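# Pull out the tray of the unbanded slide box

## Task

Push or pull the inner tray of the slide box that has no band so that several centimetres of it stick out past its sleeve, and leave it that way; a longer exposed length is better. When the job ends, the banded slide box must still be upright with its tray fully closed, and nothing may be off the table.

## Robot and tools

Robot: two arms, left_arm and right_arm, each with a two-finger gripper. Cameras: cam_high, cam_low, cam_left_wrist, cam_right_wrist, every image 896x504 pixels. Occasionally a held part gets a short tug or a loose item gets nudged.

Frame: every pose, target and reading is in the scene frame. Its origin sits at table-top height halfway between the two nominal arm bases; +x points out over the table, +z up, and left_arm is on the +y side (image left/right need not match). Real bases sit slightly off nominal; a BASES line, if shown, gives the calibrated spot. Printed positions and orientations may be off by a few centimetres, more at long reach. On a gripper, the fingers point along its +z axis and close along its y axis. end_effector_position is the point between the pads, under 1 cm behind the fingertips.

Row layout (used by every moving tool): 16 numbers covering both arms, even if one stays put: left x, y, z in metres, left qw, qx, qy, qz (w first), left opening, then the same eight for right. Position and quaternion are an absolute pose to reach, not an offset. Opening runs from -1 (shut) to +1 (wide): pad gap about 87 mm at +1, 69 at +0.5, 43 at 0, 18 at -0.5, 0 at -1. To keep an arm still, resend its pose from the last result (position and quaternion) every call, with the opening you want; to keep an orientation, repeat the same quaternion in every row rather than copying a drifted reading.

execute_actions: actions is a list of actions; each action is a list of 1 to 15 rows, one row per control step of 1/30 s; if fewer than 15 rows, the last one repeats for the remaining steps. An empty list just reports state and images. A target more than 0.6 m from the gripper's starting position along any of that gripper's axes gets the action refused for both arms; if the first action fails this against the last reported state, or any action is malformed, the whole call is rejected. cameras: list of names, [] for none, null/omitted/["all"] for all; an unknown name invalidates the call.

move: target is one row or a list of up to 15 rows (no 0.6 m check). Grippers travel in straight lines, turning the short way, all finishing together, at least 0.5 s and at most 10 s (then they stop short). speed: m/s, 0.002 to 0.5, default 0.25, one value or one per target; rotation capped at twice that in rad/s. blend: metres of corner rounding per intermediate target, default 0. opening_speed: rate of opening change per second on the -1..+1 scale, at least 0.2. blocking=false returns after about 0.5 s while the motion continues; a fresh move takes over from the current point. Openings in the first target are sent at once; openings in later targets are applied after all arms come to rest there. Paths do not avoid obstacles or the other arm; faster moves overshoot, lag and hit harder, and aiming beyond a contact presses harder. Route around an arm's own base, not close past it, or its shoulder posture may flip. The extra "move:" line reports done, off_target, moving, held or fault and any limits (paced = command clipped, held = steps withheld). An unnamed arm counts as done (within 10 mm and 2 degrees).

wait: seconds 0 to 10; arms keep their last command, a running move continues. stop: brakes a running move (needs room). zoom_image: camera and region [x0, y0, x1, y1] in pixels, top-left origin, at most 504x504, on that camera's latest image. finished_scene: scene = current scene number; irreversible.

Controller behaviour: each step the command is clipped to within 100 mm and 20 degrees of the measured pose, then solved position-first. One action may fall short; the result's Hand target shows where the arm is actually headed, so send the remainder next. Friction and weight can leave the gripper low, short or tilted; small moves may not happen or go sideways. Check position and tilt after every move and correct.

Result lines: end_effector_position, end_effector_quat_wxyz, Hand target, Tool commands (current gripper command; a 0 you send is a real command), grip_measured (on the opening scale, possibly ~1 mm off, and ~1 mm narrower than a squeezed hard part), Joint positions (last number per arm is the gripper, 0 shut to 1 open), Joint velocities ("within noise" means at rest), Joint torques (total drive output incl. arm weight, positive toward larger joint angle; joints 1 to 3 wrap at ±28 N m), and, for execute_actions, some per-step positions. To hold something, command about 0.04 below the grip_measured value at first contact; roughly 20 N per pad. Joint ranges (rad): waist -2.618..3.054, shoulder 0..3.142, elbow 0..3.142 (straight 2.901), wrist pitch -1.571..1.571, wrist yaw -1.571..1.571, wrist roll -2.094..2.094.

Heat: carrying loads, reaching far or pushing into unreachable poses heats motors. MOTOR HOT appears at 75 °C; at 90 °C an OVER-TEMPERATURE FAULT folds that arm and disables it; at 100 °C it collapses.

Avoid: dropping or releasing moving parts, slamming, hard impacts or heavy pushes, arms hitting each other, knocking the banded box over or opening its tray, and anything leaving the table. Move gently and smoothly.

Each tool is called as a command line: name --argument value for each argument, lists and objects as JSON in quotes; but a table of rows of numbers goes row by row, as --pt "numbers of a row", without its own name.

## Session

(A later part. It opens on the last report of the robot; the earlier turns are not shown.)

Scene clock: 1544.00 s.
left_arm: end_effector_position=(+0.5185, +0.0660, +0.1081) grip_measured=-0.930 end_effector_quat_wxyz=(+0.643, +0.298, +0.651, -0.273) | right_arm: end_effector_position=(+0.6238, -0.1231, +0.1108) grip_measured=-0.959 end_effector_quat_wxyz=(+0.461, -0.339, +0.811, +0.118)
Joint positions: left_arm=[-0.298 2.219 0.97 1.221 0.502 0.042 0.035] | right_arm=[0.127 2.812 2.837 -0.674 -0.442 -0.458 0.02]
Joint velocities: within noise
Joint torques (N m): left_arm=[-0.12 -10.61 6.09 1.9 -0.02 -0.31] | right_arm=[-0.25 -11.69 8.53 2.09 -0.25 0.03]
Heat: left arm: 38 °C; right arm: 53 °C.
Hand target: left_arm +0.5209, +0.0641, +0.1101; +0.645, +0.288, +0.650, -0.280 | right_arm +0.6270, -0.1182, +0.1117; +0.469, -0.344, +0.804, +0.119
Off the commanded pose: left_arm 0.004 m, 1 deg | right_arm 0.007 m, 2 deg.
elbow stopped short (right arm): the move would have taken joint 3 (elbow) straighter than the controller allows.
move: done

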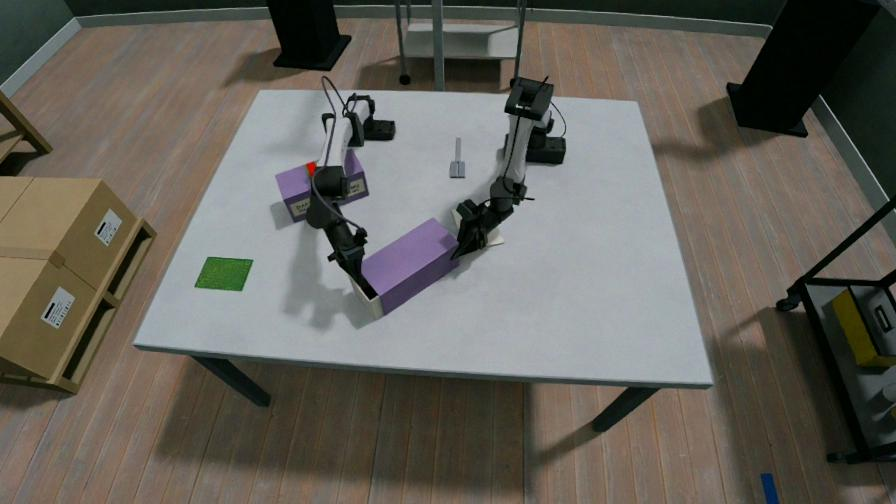

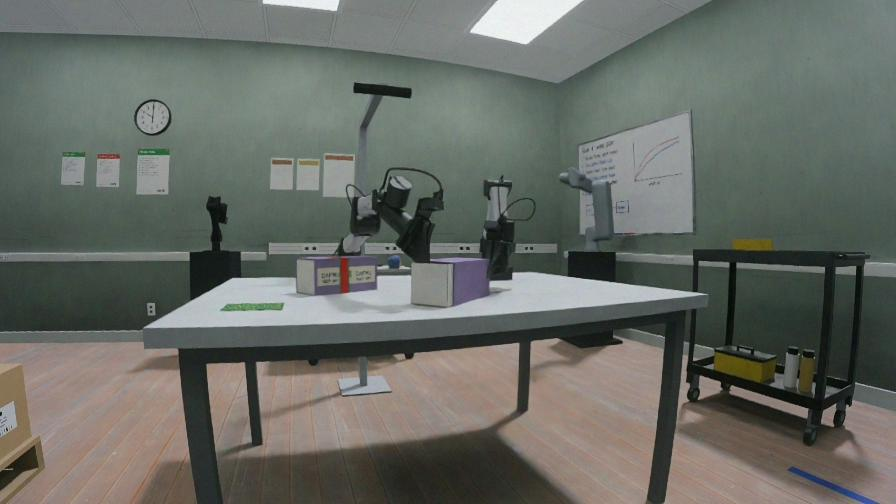

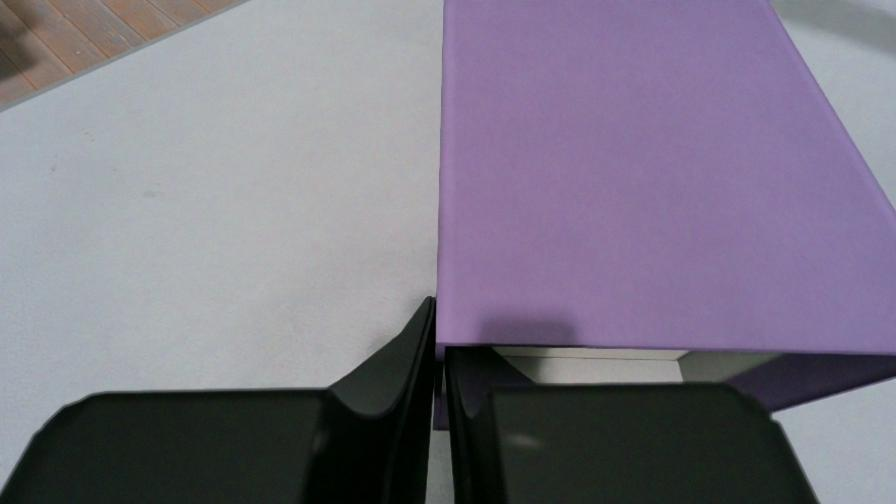

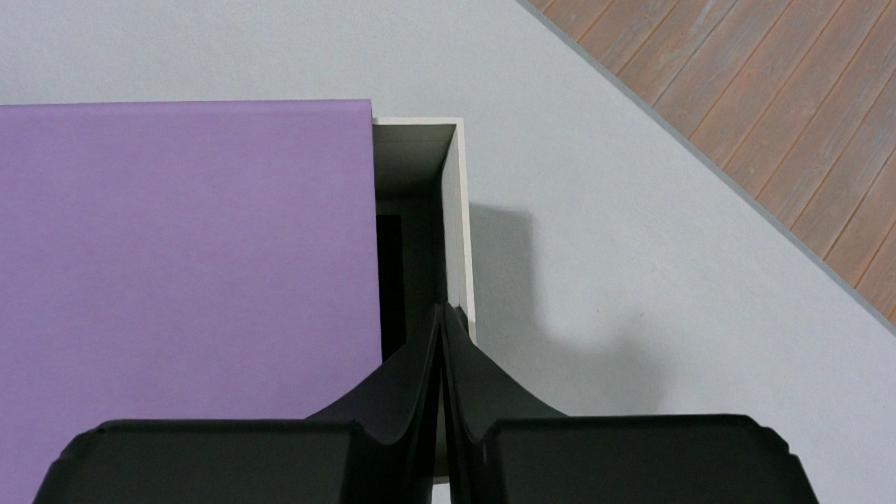

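move --pt "0.521 0.064 0.11 0.645 0.288 0.65 -0.28 -1 0.637 -0.133 0.110 0.461 -0.344 0.805 0.12 -1" --pt "0.491 0.098 0.11 0.645 0.288 0.65 -0.28 -1 0.640 -0.136 0.110 0.461 -0.344 0.805 0.12 -1" --speed 0.03

zoom_image --camera "cam_high" --region '[320, 200, 500, 340]'

Scene clock: 1563.30 s.
left_arm: end_effector_position=(+0.4973, +0.0883, +0.1057) grip_measured=-0.930 end_effector_quat_wxyz=(+0.656, +0.297, +0.642, -0.264) | right_arm: end_effector_position=(+0.6199, -0.0994, +0.1121) grip_measured=-0.959 end_effector_quat_wxyz=(+0.471, -0.358, +0.788, +0.169)
Joint positions: left_arm=[-0.266 2.191 0.834 1.358 0.519 0.05 0.035] | right_arm=[0.135 2.826 2.837 -0.639 -0.554 -0.446 0.02]
Joint velocities: within noise
Joint torques (N m): left_arm=[2.62 -14.49 2.04 1.54 0.4 -0.35] | right_arm=[-3.63 -11.89 8.53 2.07 0.6 -0.21]
Heat: left arm: 38 °C; right arm: 56 °C.
Hand target: left_arm +0.4913, +0.0974, +0.1098; +0.646, +0.288, +0.650, -0.280 | right_arm +0.6357, -0.1369, +0.1106; +0.482, -0.337, +0.801, +0.116
Off the commanded pose: left_arm 0.012 m, 3 deg | right_arm 0.042 m, 6 deg.
elbow stopped short (right arm): the move would have taken joint 3 (elbow) straighter than the controller allows.
move: off_target (left_arm, right_arm)

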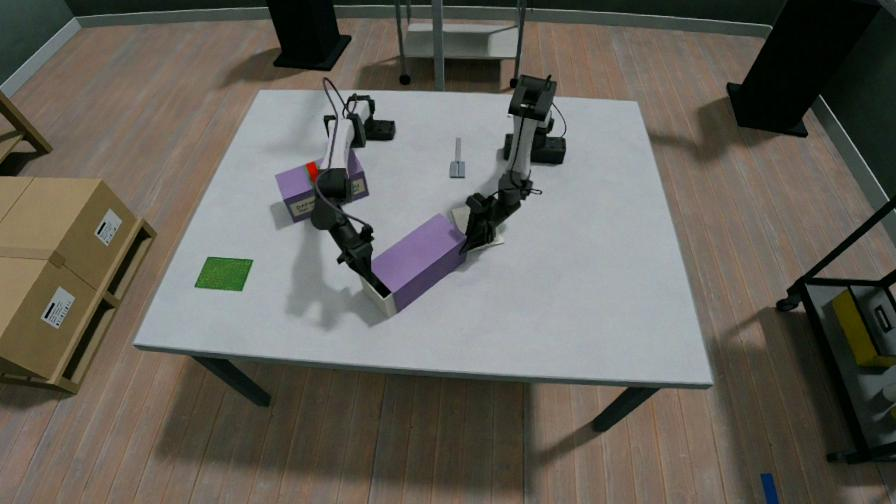

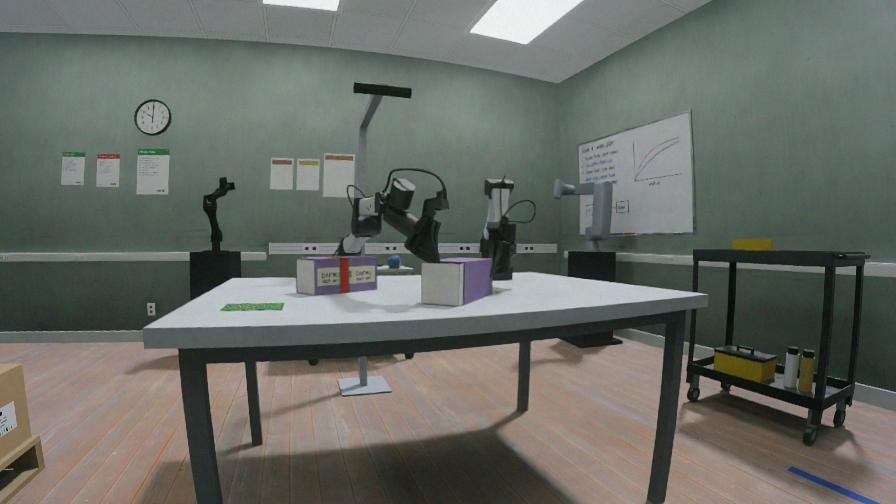

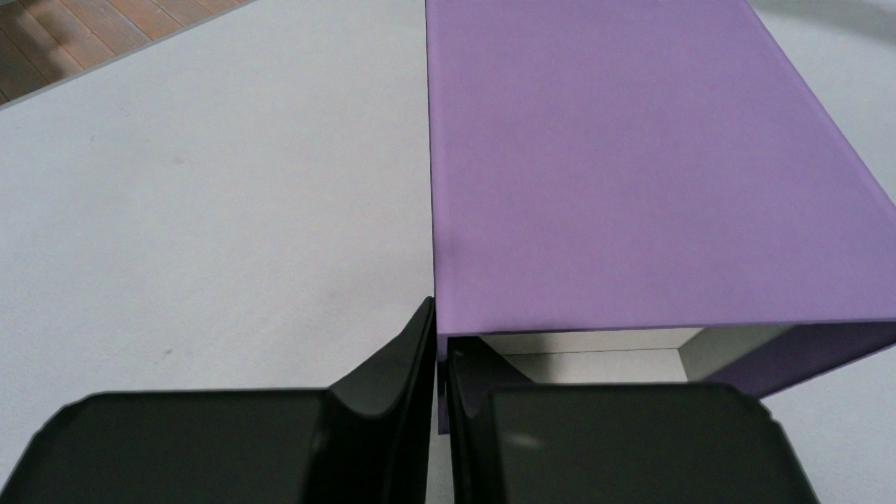

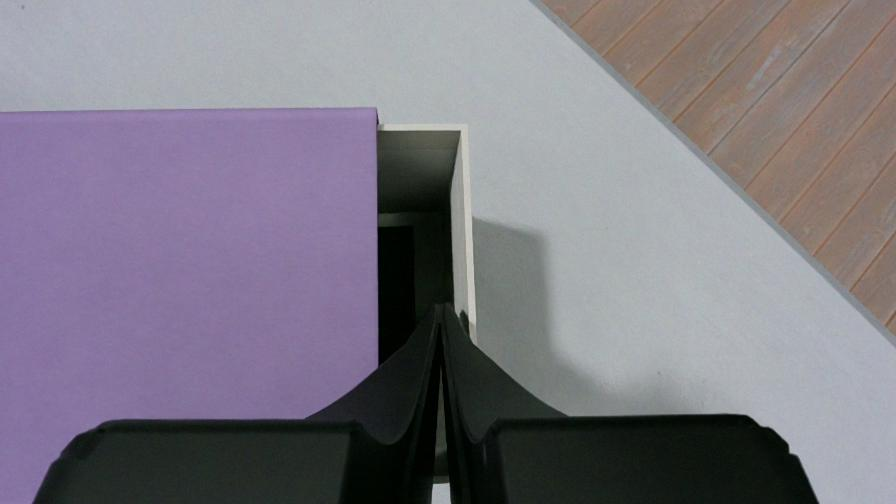

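Scaled by 2.800 from the camera's 896x504 image, which has a finer 1280x720 frame.

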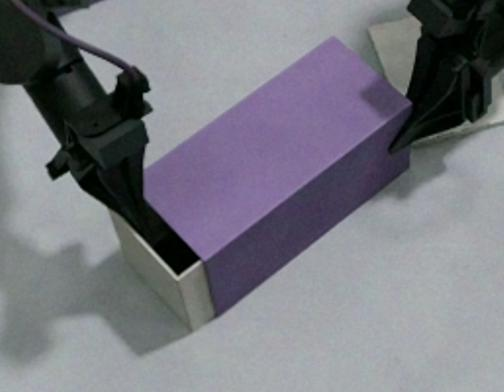

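move --pt "0.485 0.104 0.11 0.645 0.288 0.65 -0.28 -1 0.66 -0.185 0.110 0.471 -0.358 0.79 0.15 -1" --speed 0.04

zoom_image --camera "cam_high" --region '[320, 200, 500, 340]'

Scene clock: 1572.80 s.
left_arm: end_effector_position=(+0.4911, +0.0904, +0.1054) grip_measured=-0.926 end_effector_quat_wxyz=(+0.656, +0.301, +0.639, -0.264) | right_arm: end_effector_position=(+0.6081, -0.1076, +0.1202) grip_measured=-0.959 end_effector_quat_wxyz=(+0.475, -0.377, +0.754, +0.252)
Joint positions: left_arm=[-0.264 2.181 0.806 1.376 0.527 0.058 0.037] | right_arm=[0.074 2.832 2.837 -0.645 -0.785 -0.461 0.02]
Joint velocities: within noise
Joint torques (N m): left_arm=[3.73 -14.65 1.59 1.52 0.41 -0.45] | right_arm=[-7.6 -11.34 8.46 2.35 1.3 -0.55]
Heat: left arm: 39 °C; right arm: 55 °C.
Hand target: left_arm +0.4853, +0.1032, +0.1095; +0.646, +0.287, +0.650, -0.279 | right_arm +0.6411, -0.1888, +0.1135; +0.502, -0.341, +0.782, +0.141
Off the commanded pose: left_arm 0.016 m, 3 deg | right_arm 0.094 m, 13 deg.
elbow stopped short (right arm): the move would have taken joint 3 (elbow) straighter than the controller allows.
move: off_target (left_arm, right_arm)

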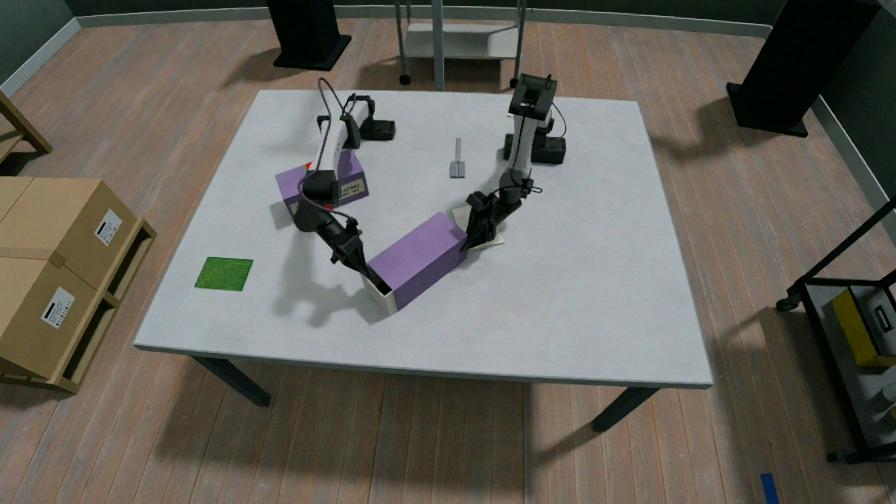

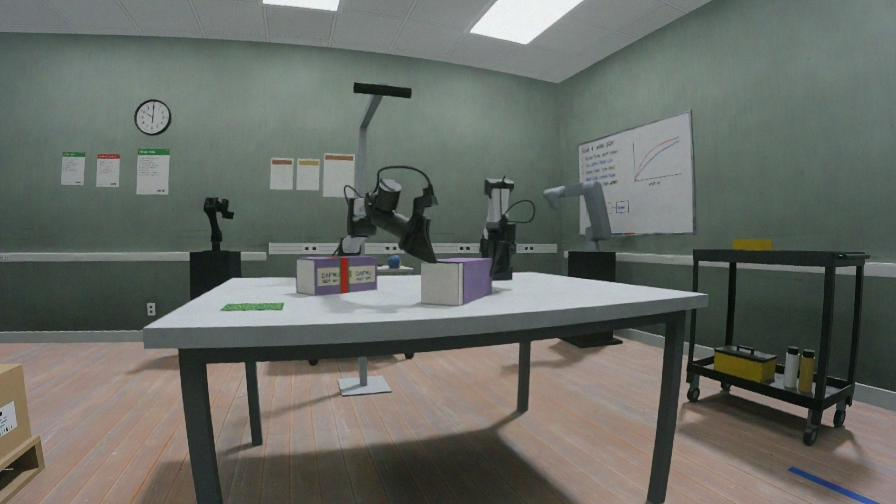

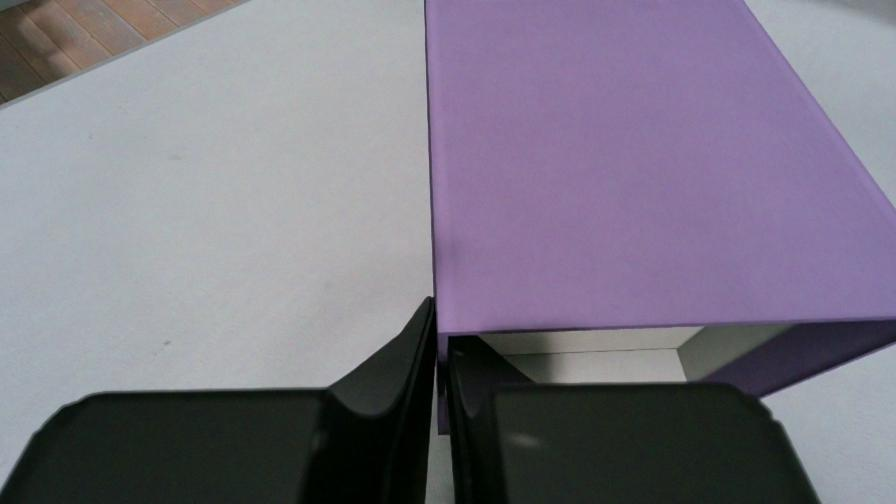

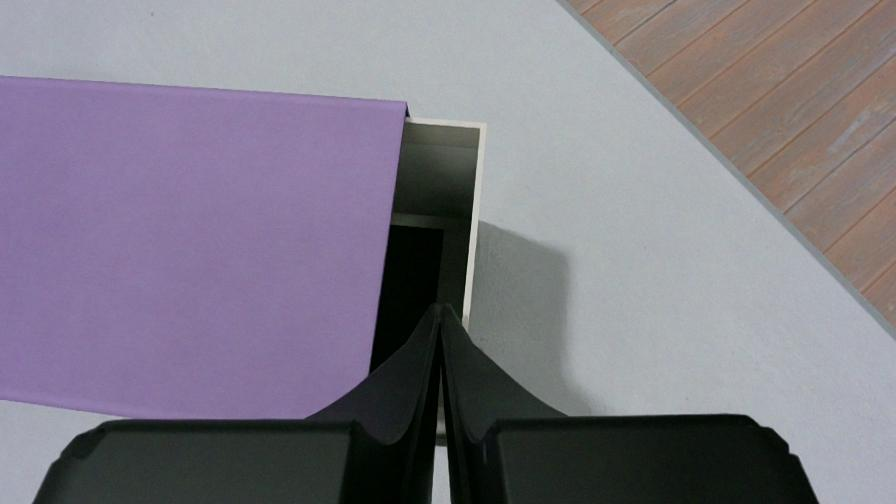

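Scaled by 2.800 from the camera's 896x504 image, which has a finer 1280x720 frame.

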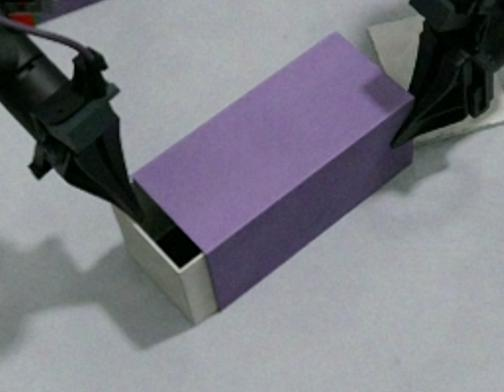

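move --pt "0.488 0.098 0.11 0.645 0.288 0.65 -0.28 -1 0.606 -0.094 0.125 0.461 -0.370 0.79 0.17 -1" --pt "0.488 0.098 0.11 0.645 0.288 0.65 -0.28 -1 0.63 -0.085 0.105 0.461 -0.370 0.79 0.17 -1" --pt "0.488 0.098 0.11 0.645 0.288 0.65 -0.28 -1 0.636 -0.085 0.085 0.461 -0.370 0.79 0.17 -1" --speed 0.05

zoom_image --camera "cam_high" --region '[320, 200, 500, 340]'

Scene clock: 1620.10 s.
left_arm: end_effector_position=(+0.4971, +0.1005, +0.1055) grip_measured=-0.927 end_effector_quat_wxyz=(+0.661, +0.291, +0.644, -0.252) | right_arm: end_effector_position=(+0.6290, -0.0765, +0.1114) grip_measured=-0.959 end_effector_quat_wxyz=(+0.497, -0.367, +0.766, +0.180)
Joint positions: left_arm=[-0.246 2.181 0.806 1.377 0.511 0.06 0.037] | right_arm=[0.16 2.864 2.856 -0.546 -0.574 -0.424 0.02]
Joint velocities: within noise
Joint torques (N m): left_arm=[0.61 -13.96 3.29 1.5 0.44 -0.51] | right_arm=[-0.98 -10.09 7.05 2.04 0.21 -0.06]
Heat: left arm: 43 °C; right arm: 56 °C.
Hand target: left_arm +0.4881, +0.0980, +0.1098; +0.646, +0.288, +0.650, -0.279 | right_arm +0.6333, -0.0856, +0.0852; +0.485, -0.360, +0.780, +0.162
Off the commanded pose: left_arm 0.011 m, 4 deg | right_arm 0.029 m, 5 deg.
elbow stopped short (right arm): the move would have taken joint 3 (elbow) straighter than the controller allows.
move: off_target (left_arm, right_arm)

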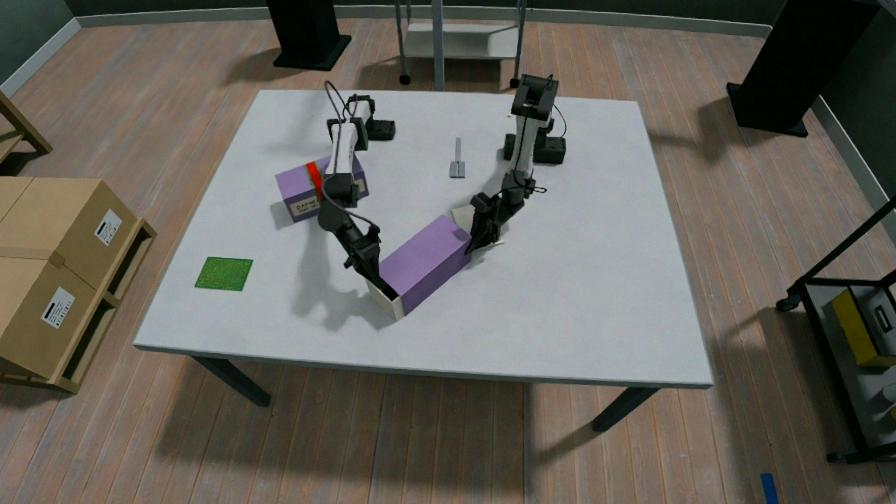

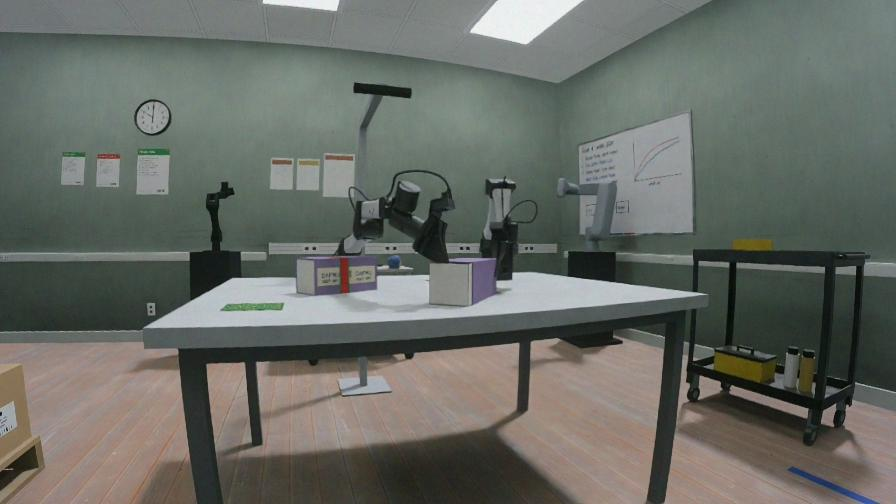

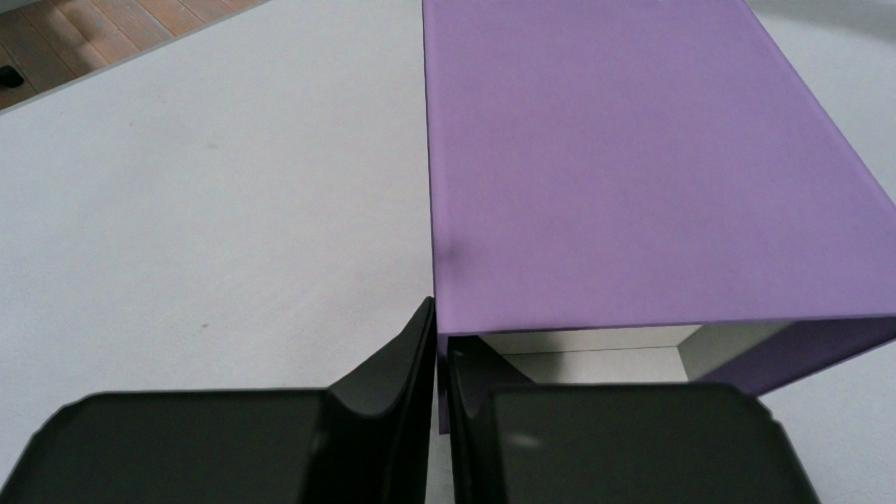

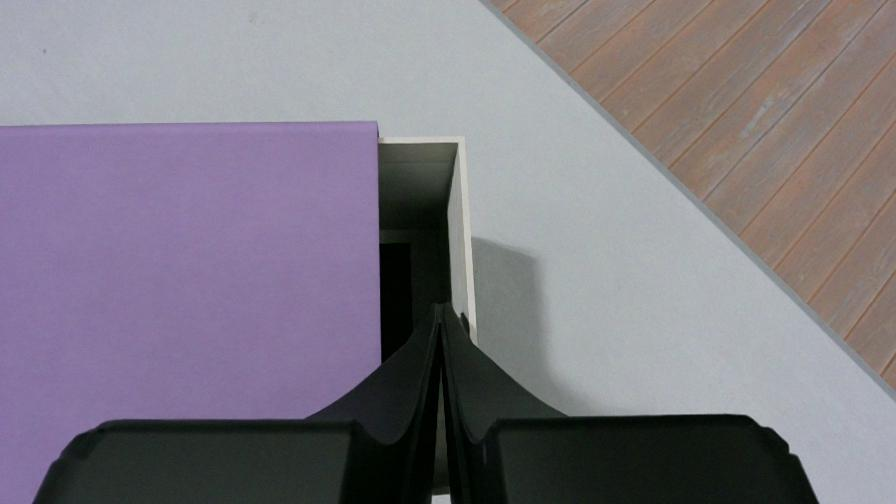

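Scaled by 2.800 from the camera's 896x504 image, which has a finer 1280x720 frame.

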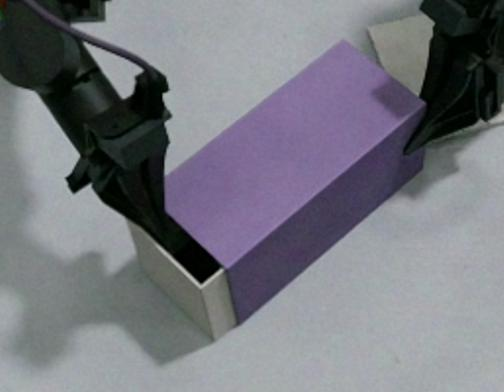

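move --pt "0.497 0.099 0.112 0.661 0.288 0.645 -0.252 -1 0.60 -0.095 0.16 0.461 -0.370 0.79 0.17 -1" --pt "0.497 0.099 0.112 0.661 0.288 0.645 -0.252 0.2 0.56 -0.09 0.22 0.40 -0.370 0.82 0.17 0.3" --speed 0.1 --cameras '["cam_high"]'

move --pt "0.459 0.140 0.117 0.651 0.276 0.651 -0.276 0.2 0.50 -0.03 0.22 0.2 0 0.98 0 0.3" --speed 0.1

zoom_image --camera "cam_high" --region '[320, 180, 520, 340]'

Scene clock: 1654.73 s.
left_arm: end_effector_position=(+0.4974, +0.1017, +0.1016) grip_measured=+0.200 end_effector_quat_wxyz=(+0.656, +0.289, +0.650, -0.250) | right_arm: end_effector_position=(+0.5628, -0.0896, +0.1893) grip_measured=+0.300 end_effector_quat_wxyz=(+0.426, -0.357, +0.814, +0.171)
Joint positions: left_arm=[-0.246 2.181 0.806 1.36 0.504 0.062 0.6] | right_arm=[0.172 2.637 2.856 -0.943 -0.508 -0.437 0.65]
Joint velocities: within noise
Joint torques (N m): left_arm=[-0.58 -13.15 4.55 1.66 0.04 -0.11] | right_arm=[-0.39 -16.03 6.54 1.77 -0.09 0.11]
Heat: left arm: 44 °C; right arm: 54 °C.
Hand target: left_arm +0.4970, +0.0990, +0.1119; +0.661, +0.288, +0.645, -0.252 | right_arm +0.5591, -0.0901, +0.2191; +0.446, -0.356, +0.805, +0.162
Off the commanded pose: left_arm 0.011 m, 1 deg | right_arm 0.031 m, 3 deg.
elbow stopped short (right arm): the move would have taken joint 3 (elbow) straighter than the controller allows.
move: off_target (left_arm, right_arm); target 2's new opening was sent with right_arm's hand 0.031 m and 3 deg from that target
Images, in order (width x height): cam_high 896x504.

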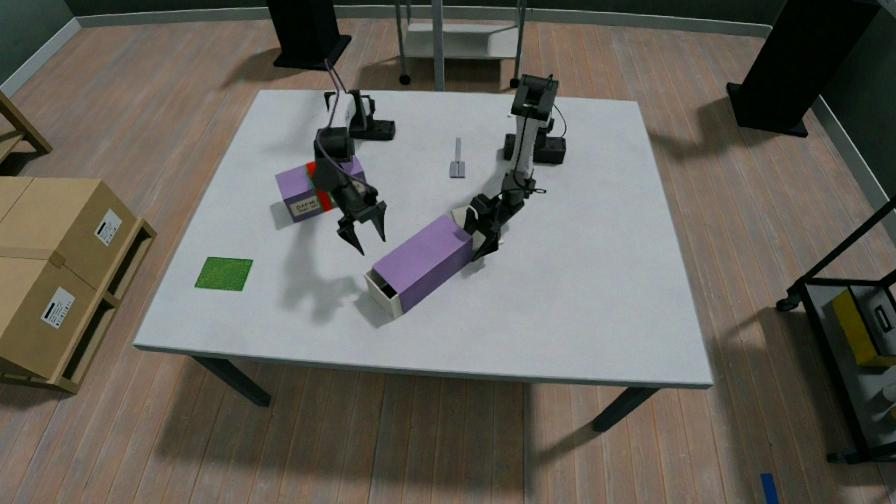

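Scene clock: 1660.33 s.
left_arm: end_effector_position=(+0.4601, +0.1382, +0.1002) grip_measured=+0.200 end_effector_quat_wxyz=(+0.638, +0.273, +0.665, -0.275) | right_arm: end_effector_position=(+0.5038, -0.0295, +0.1861) grip_measured=+0.300 end_effector_quat_wxyz=(+0.349, -0.008, +0.935, +0.065)
Joint positions: left_arm=[-0.151 2.091 0.627 1.423 0.613 0.007 0.6] | right_arm=[0.426 2.578 2.856 -1.134 0.143 0.338 0.65]
Joint velocities: within noise
Joint torques (N m): left_arm=[0.81 -13.08 3.08 1.83 0.17 -0.09] | right_arm=[-0.27 -16.18 6.3 1.64 0.19 0.15]
Heat: left arm: 43 °C; right arm: 58 °C.
Hand target: left_arm +0.4592, +0.1397, +0.1165; +0.651, +0.276, +0.651, -0.276 | right_arm +0.4991, -0.0305, +0.2188; +0.374, -0.002, +0.925, +0.071
Off the commanded pose: left_arm 0.017 m, 2 deg | right_arm 0.034 m, 19 deg.
elbow stopped short (right arm): the move would have taken joint 3 (elbow) straighter than the controller allows.
move: off_target (left_arm, right_arm)

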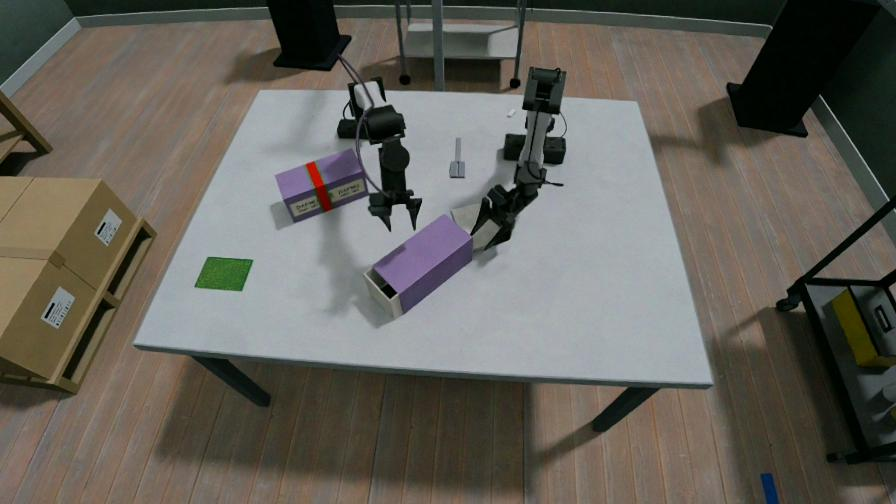

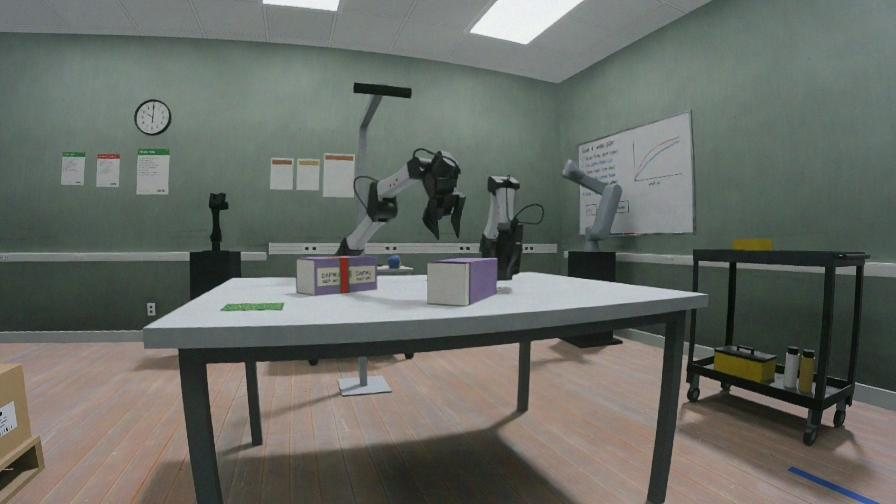

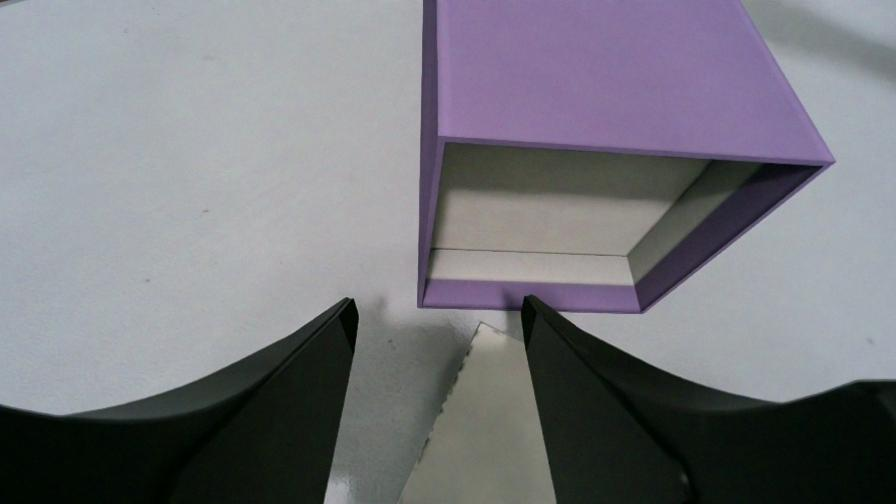

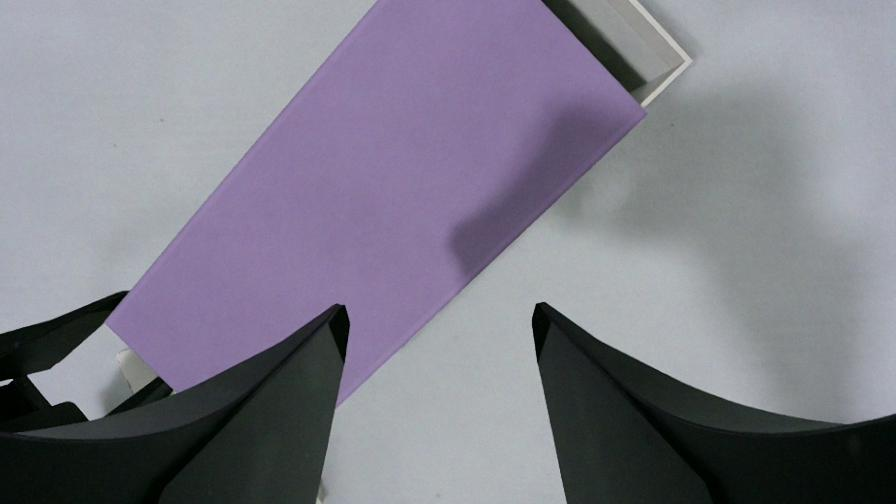

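Scaled by 2.520 from the camera's 896x504 image, which has a finer 1280x720 frame.

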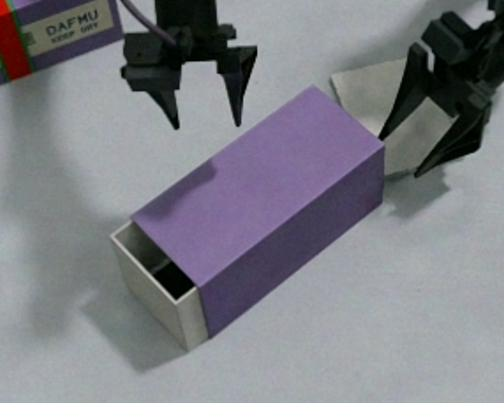

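move --pt "0.430 0.111 0.119 0.651 0.276 0.651 -0.276 -1 0.515 0.003 0.19 0.2 0 0.98 0 0.3" --pt "0.430 0.111 0.119 0.651 0.276 0.651 -0.276 -1 0.518 0.000 0.145 0.2 0 0.98 0 0.3" --speed 0.1

zoom_image --camera "cam_high" --region '[320, 180, 520, 340]'

Scene clock: 1686.70 s.
left_arm: end_effector_position=(+0.4314, +0.1129, +0.1036) grip_measured=-1.000 end_effector_quat_wxyz=(+0.638, +0.276, +0.664, -0.276) | right_arm: end_effector_position=(+0.5118, -0.0003, +0.1374) grip_measured=+0.300 end_effector_quat_wxyz=(+0.338, -0.009, +0.939, +0.066)
Joint positions: left_arm=[-0.254 2.04 0.535 1.466 0.517 0.006 0] | right_arm=[0.466 2.678 2.856 -1.061 0.158 0.374 0.65]
Joint velocities: within noise
Joint torques (N m): left_arm=[-0.55 -12.01 2.84 1.83 0 -0.12] | right_arm=[-0.83 -12.57 6.53 1.93 0.14 0.1]
Heat: left arm: 43 °C; right arm: 62 °C.
Hand target: left_arm +0.4301, +0.1109, +0.1186; +0.651, +0.276, +0.651, -0.276 | right_arm +0.5171, -0.0003, +0.1448; +0.352, -0.002, +0.934, +0.069
Off the commanded pose: left_arm 0.016 m, 2 deg | right_arm 0.010 m, 18 deg.
elbow stopped short (right arm): the move would have taken joint 3 (elbow) straighter than the controller allows.
move: off_target (left_arm, right_arm); limits=paced

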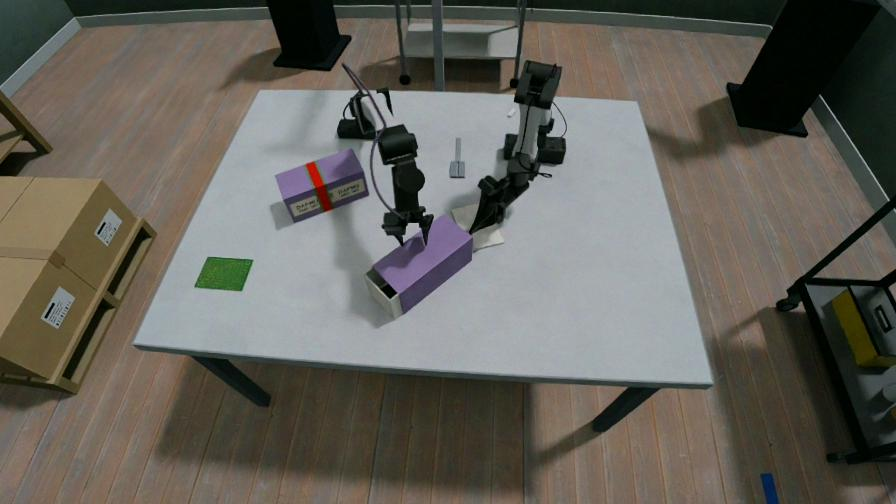

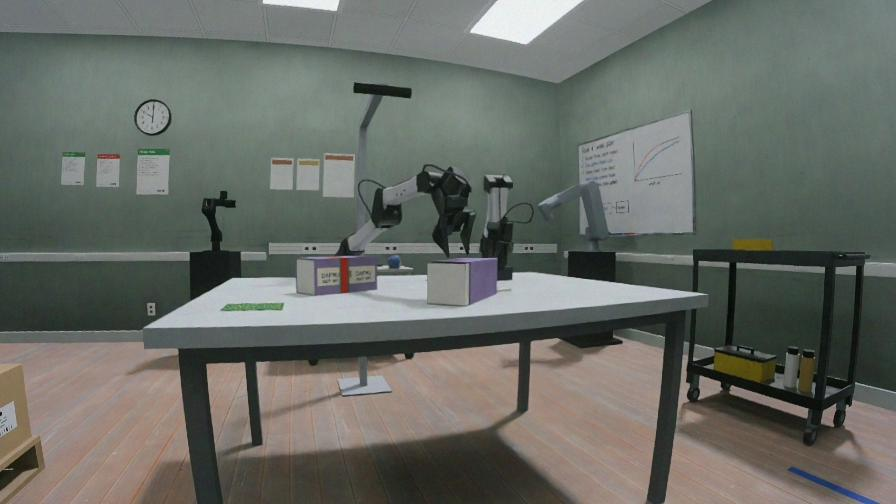

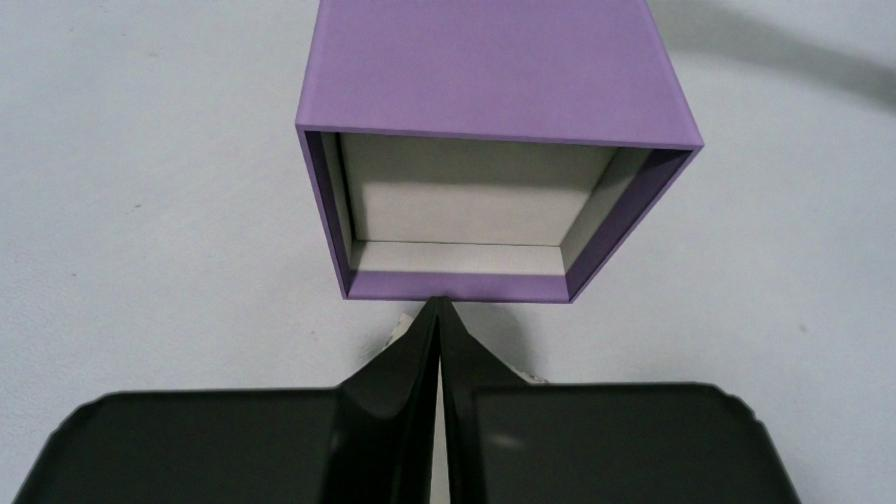

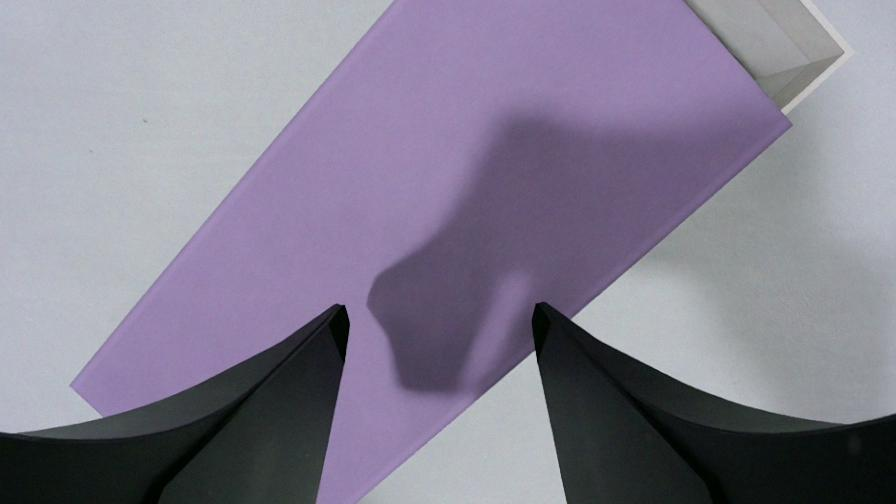

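Scaled by 2.520 from the camera's 896x504 image, which has a finer 1280x720 frame.

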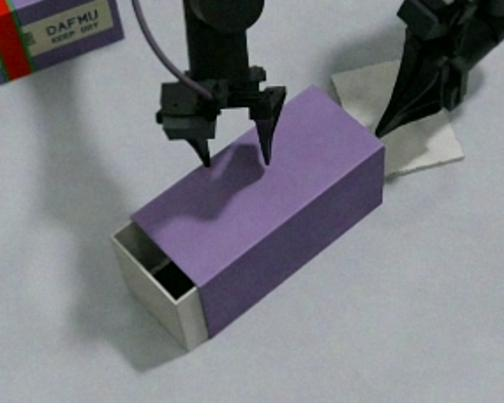

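move --pt "0.430 0.111 0.119 0.651 0.276 0.651 -0.276 -1 0.540 -0.012 0.14 0.33 0 0.94 0.03 0.3" --pt "0.445 0.092 0.119 0.651 0.276 0.651 -0.276 -1 0.490 0.043 0.02 0.2 0 0.98 0.0 0.3" --speed 0.08

zoom_image --camera "cam_high" --region '[320, 180, 520, 340]'

Scene clock: 1701.53 s.
left_arm: end_effector_position=(+0.4406, +0.0964, +0.1130) grip_measured=-1.000 end_effector_quat_wxyz=(+0.646, +0.277, +0.656, -0.274) | right_arm: end_effector_position=(+0.5366, +0.0131, +0.1274) grip_measured=+0.300 end_effector_quat_wxyz=(+0.405, +0.031, +0.913, +0.019)
Joint positions: left_arm=[-0.298 2.04 0.588 1.436 0.472 0.005 0] | right_arm=[0.518 2.739 2.868 -0.925 0.356 0.424 0.65]
Joint velocities: within noise
Joint torques (N m): left_arm=[-0.69 -8.99 6.06 1.7 0.01 -0.14] | right_arm=[1.69 -6.3 1.29 0.8 -0.86 0.64]
Heat: left arm: 42 °C; right arm: 62 °C.
Hand target: left_arm +0.4449, +0.0921, +0.1191; +0.651, +0.276, +0.651, -0.276 | right_arm +0.4953, +0.0333, +0.0450; +0.295, +0.005, +0.955, +0.025
Off the commanded pose: left_arm 0.009 m, 1 deg | right_arm 0.121 m, 25 deg; position and orientation clipped.
elbow stopped short (right arm): the move would have taken joint 3 (elbow) straighter than the controller allows.
elbow read too straight (right arm): the controller reads joint 3 (elbow) straighter than it allows; while it does, the hand can move without a command.
move: off_target (right_arm); limits=paced

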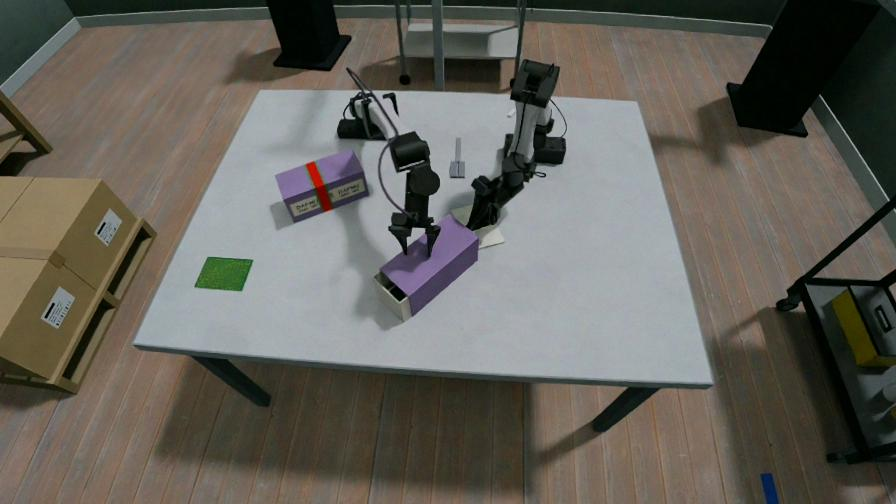

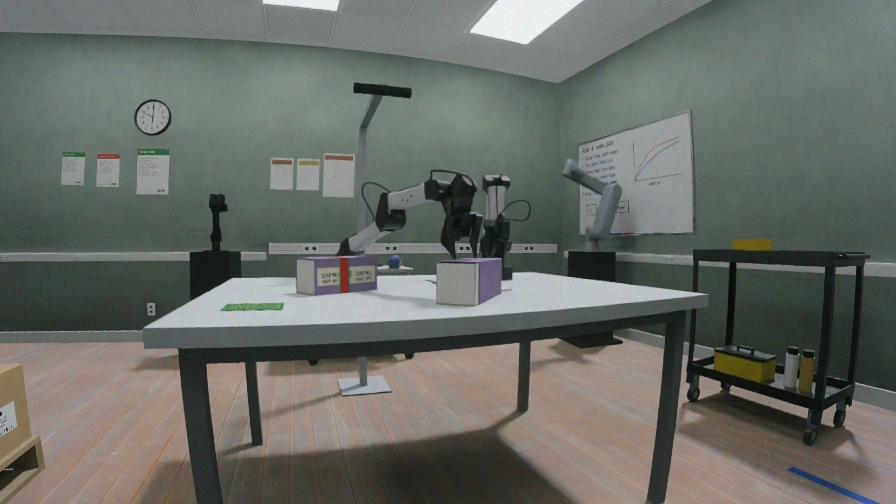

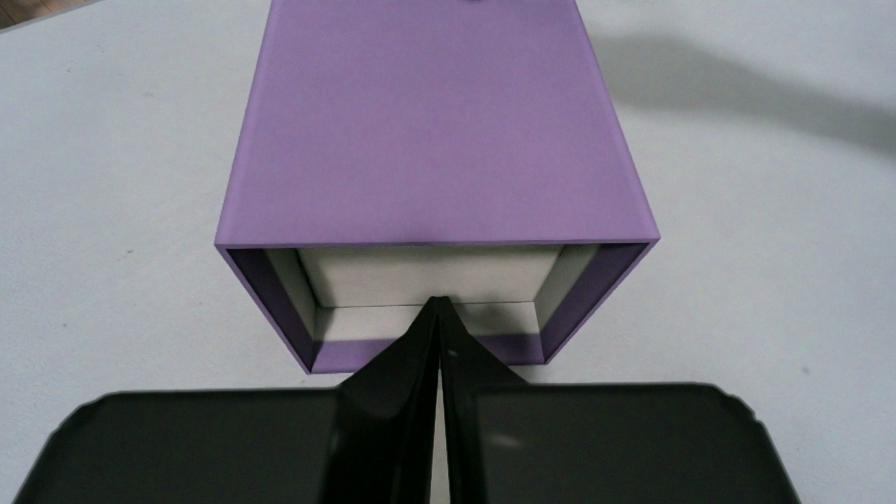

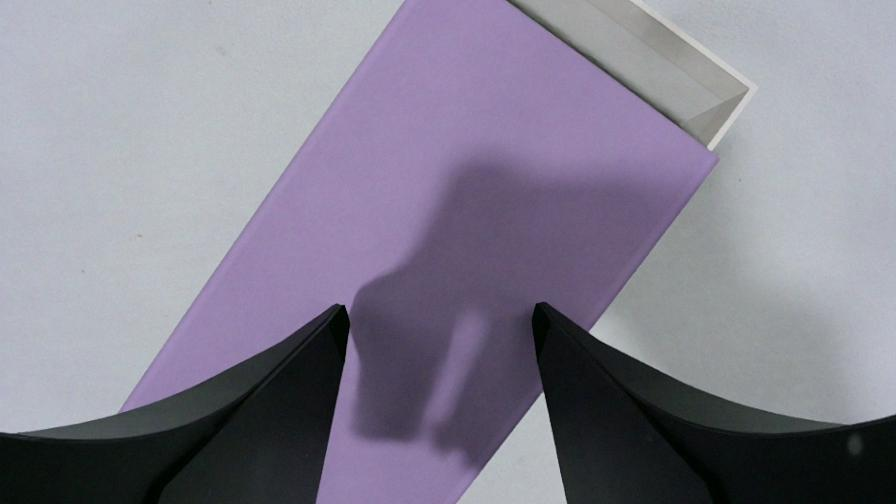

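Scaled by 2.520 from the camera's 896x504 image, which has a finer 1280x720 frame.

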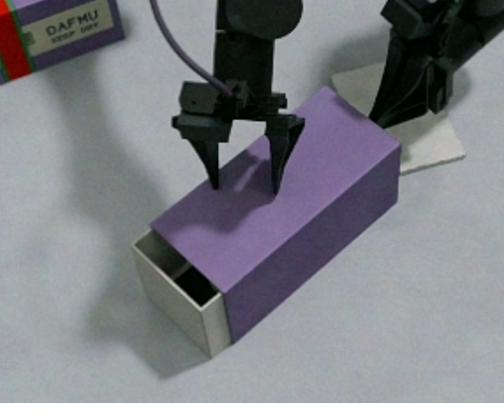

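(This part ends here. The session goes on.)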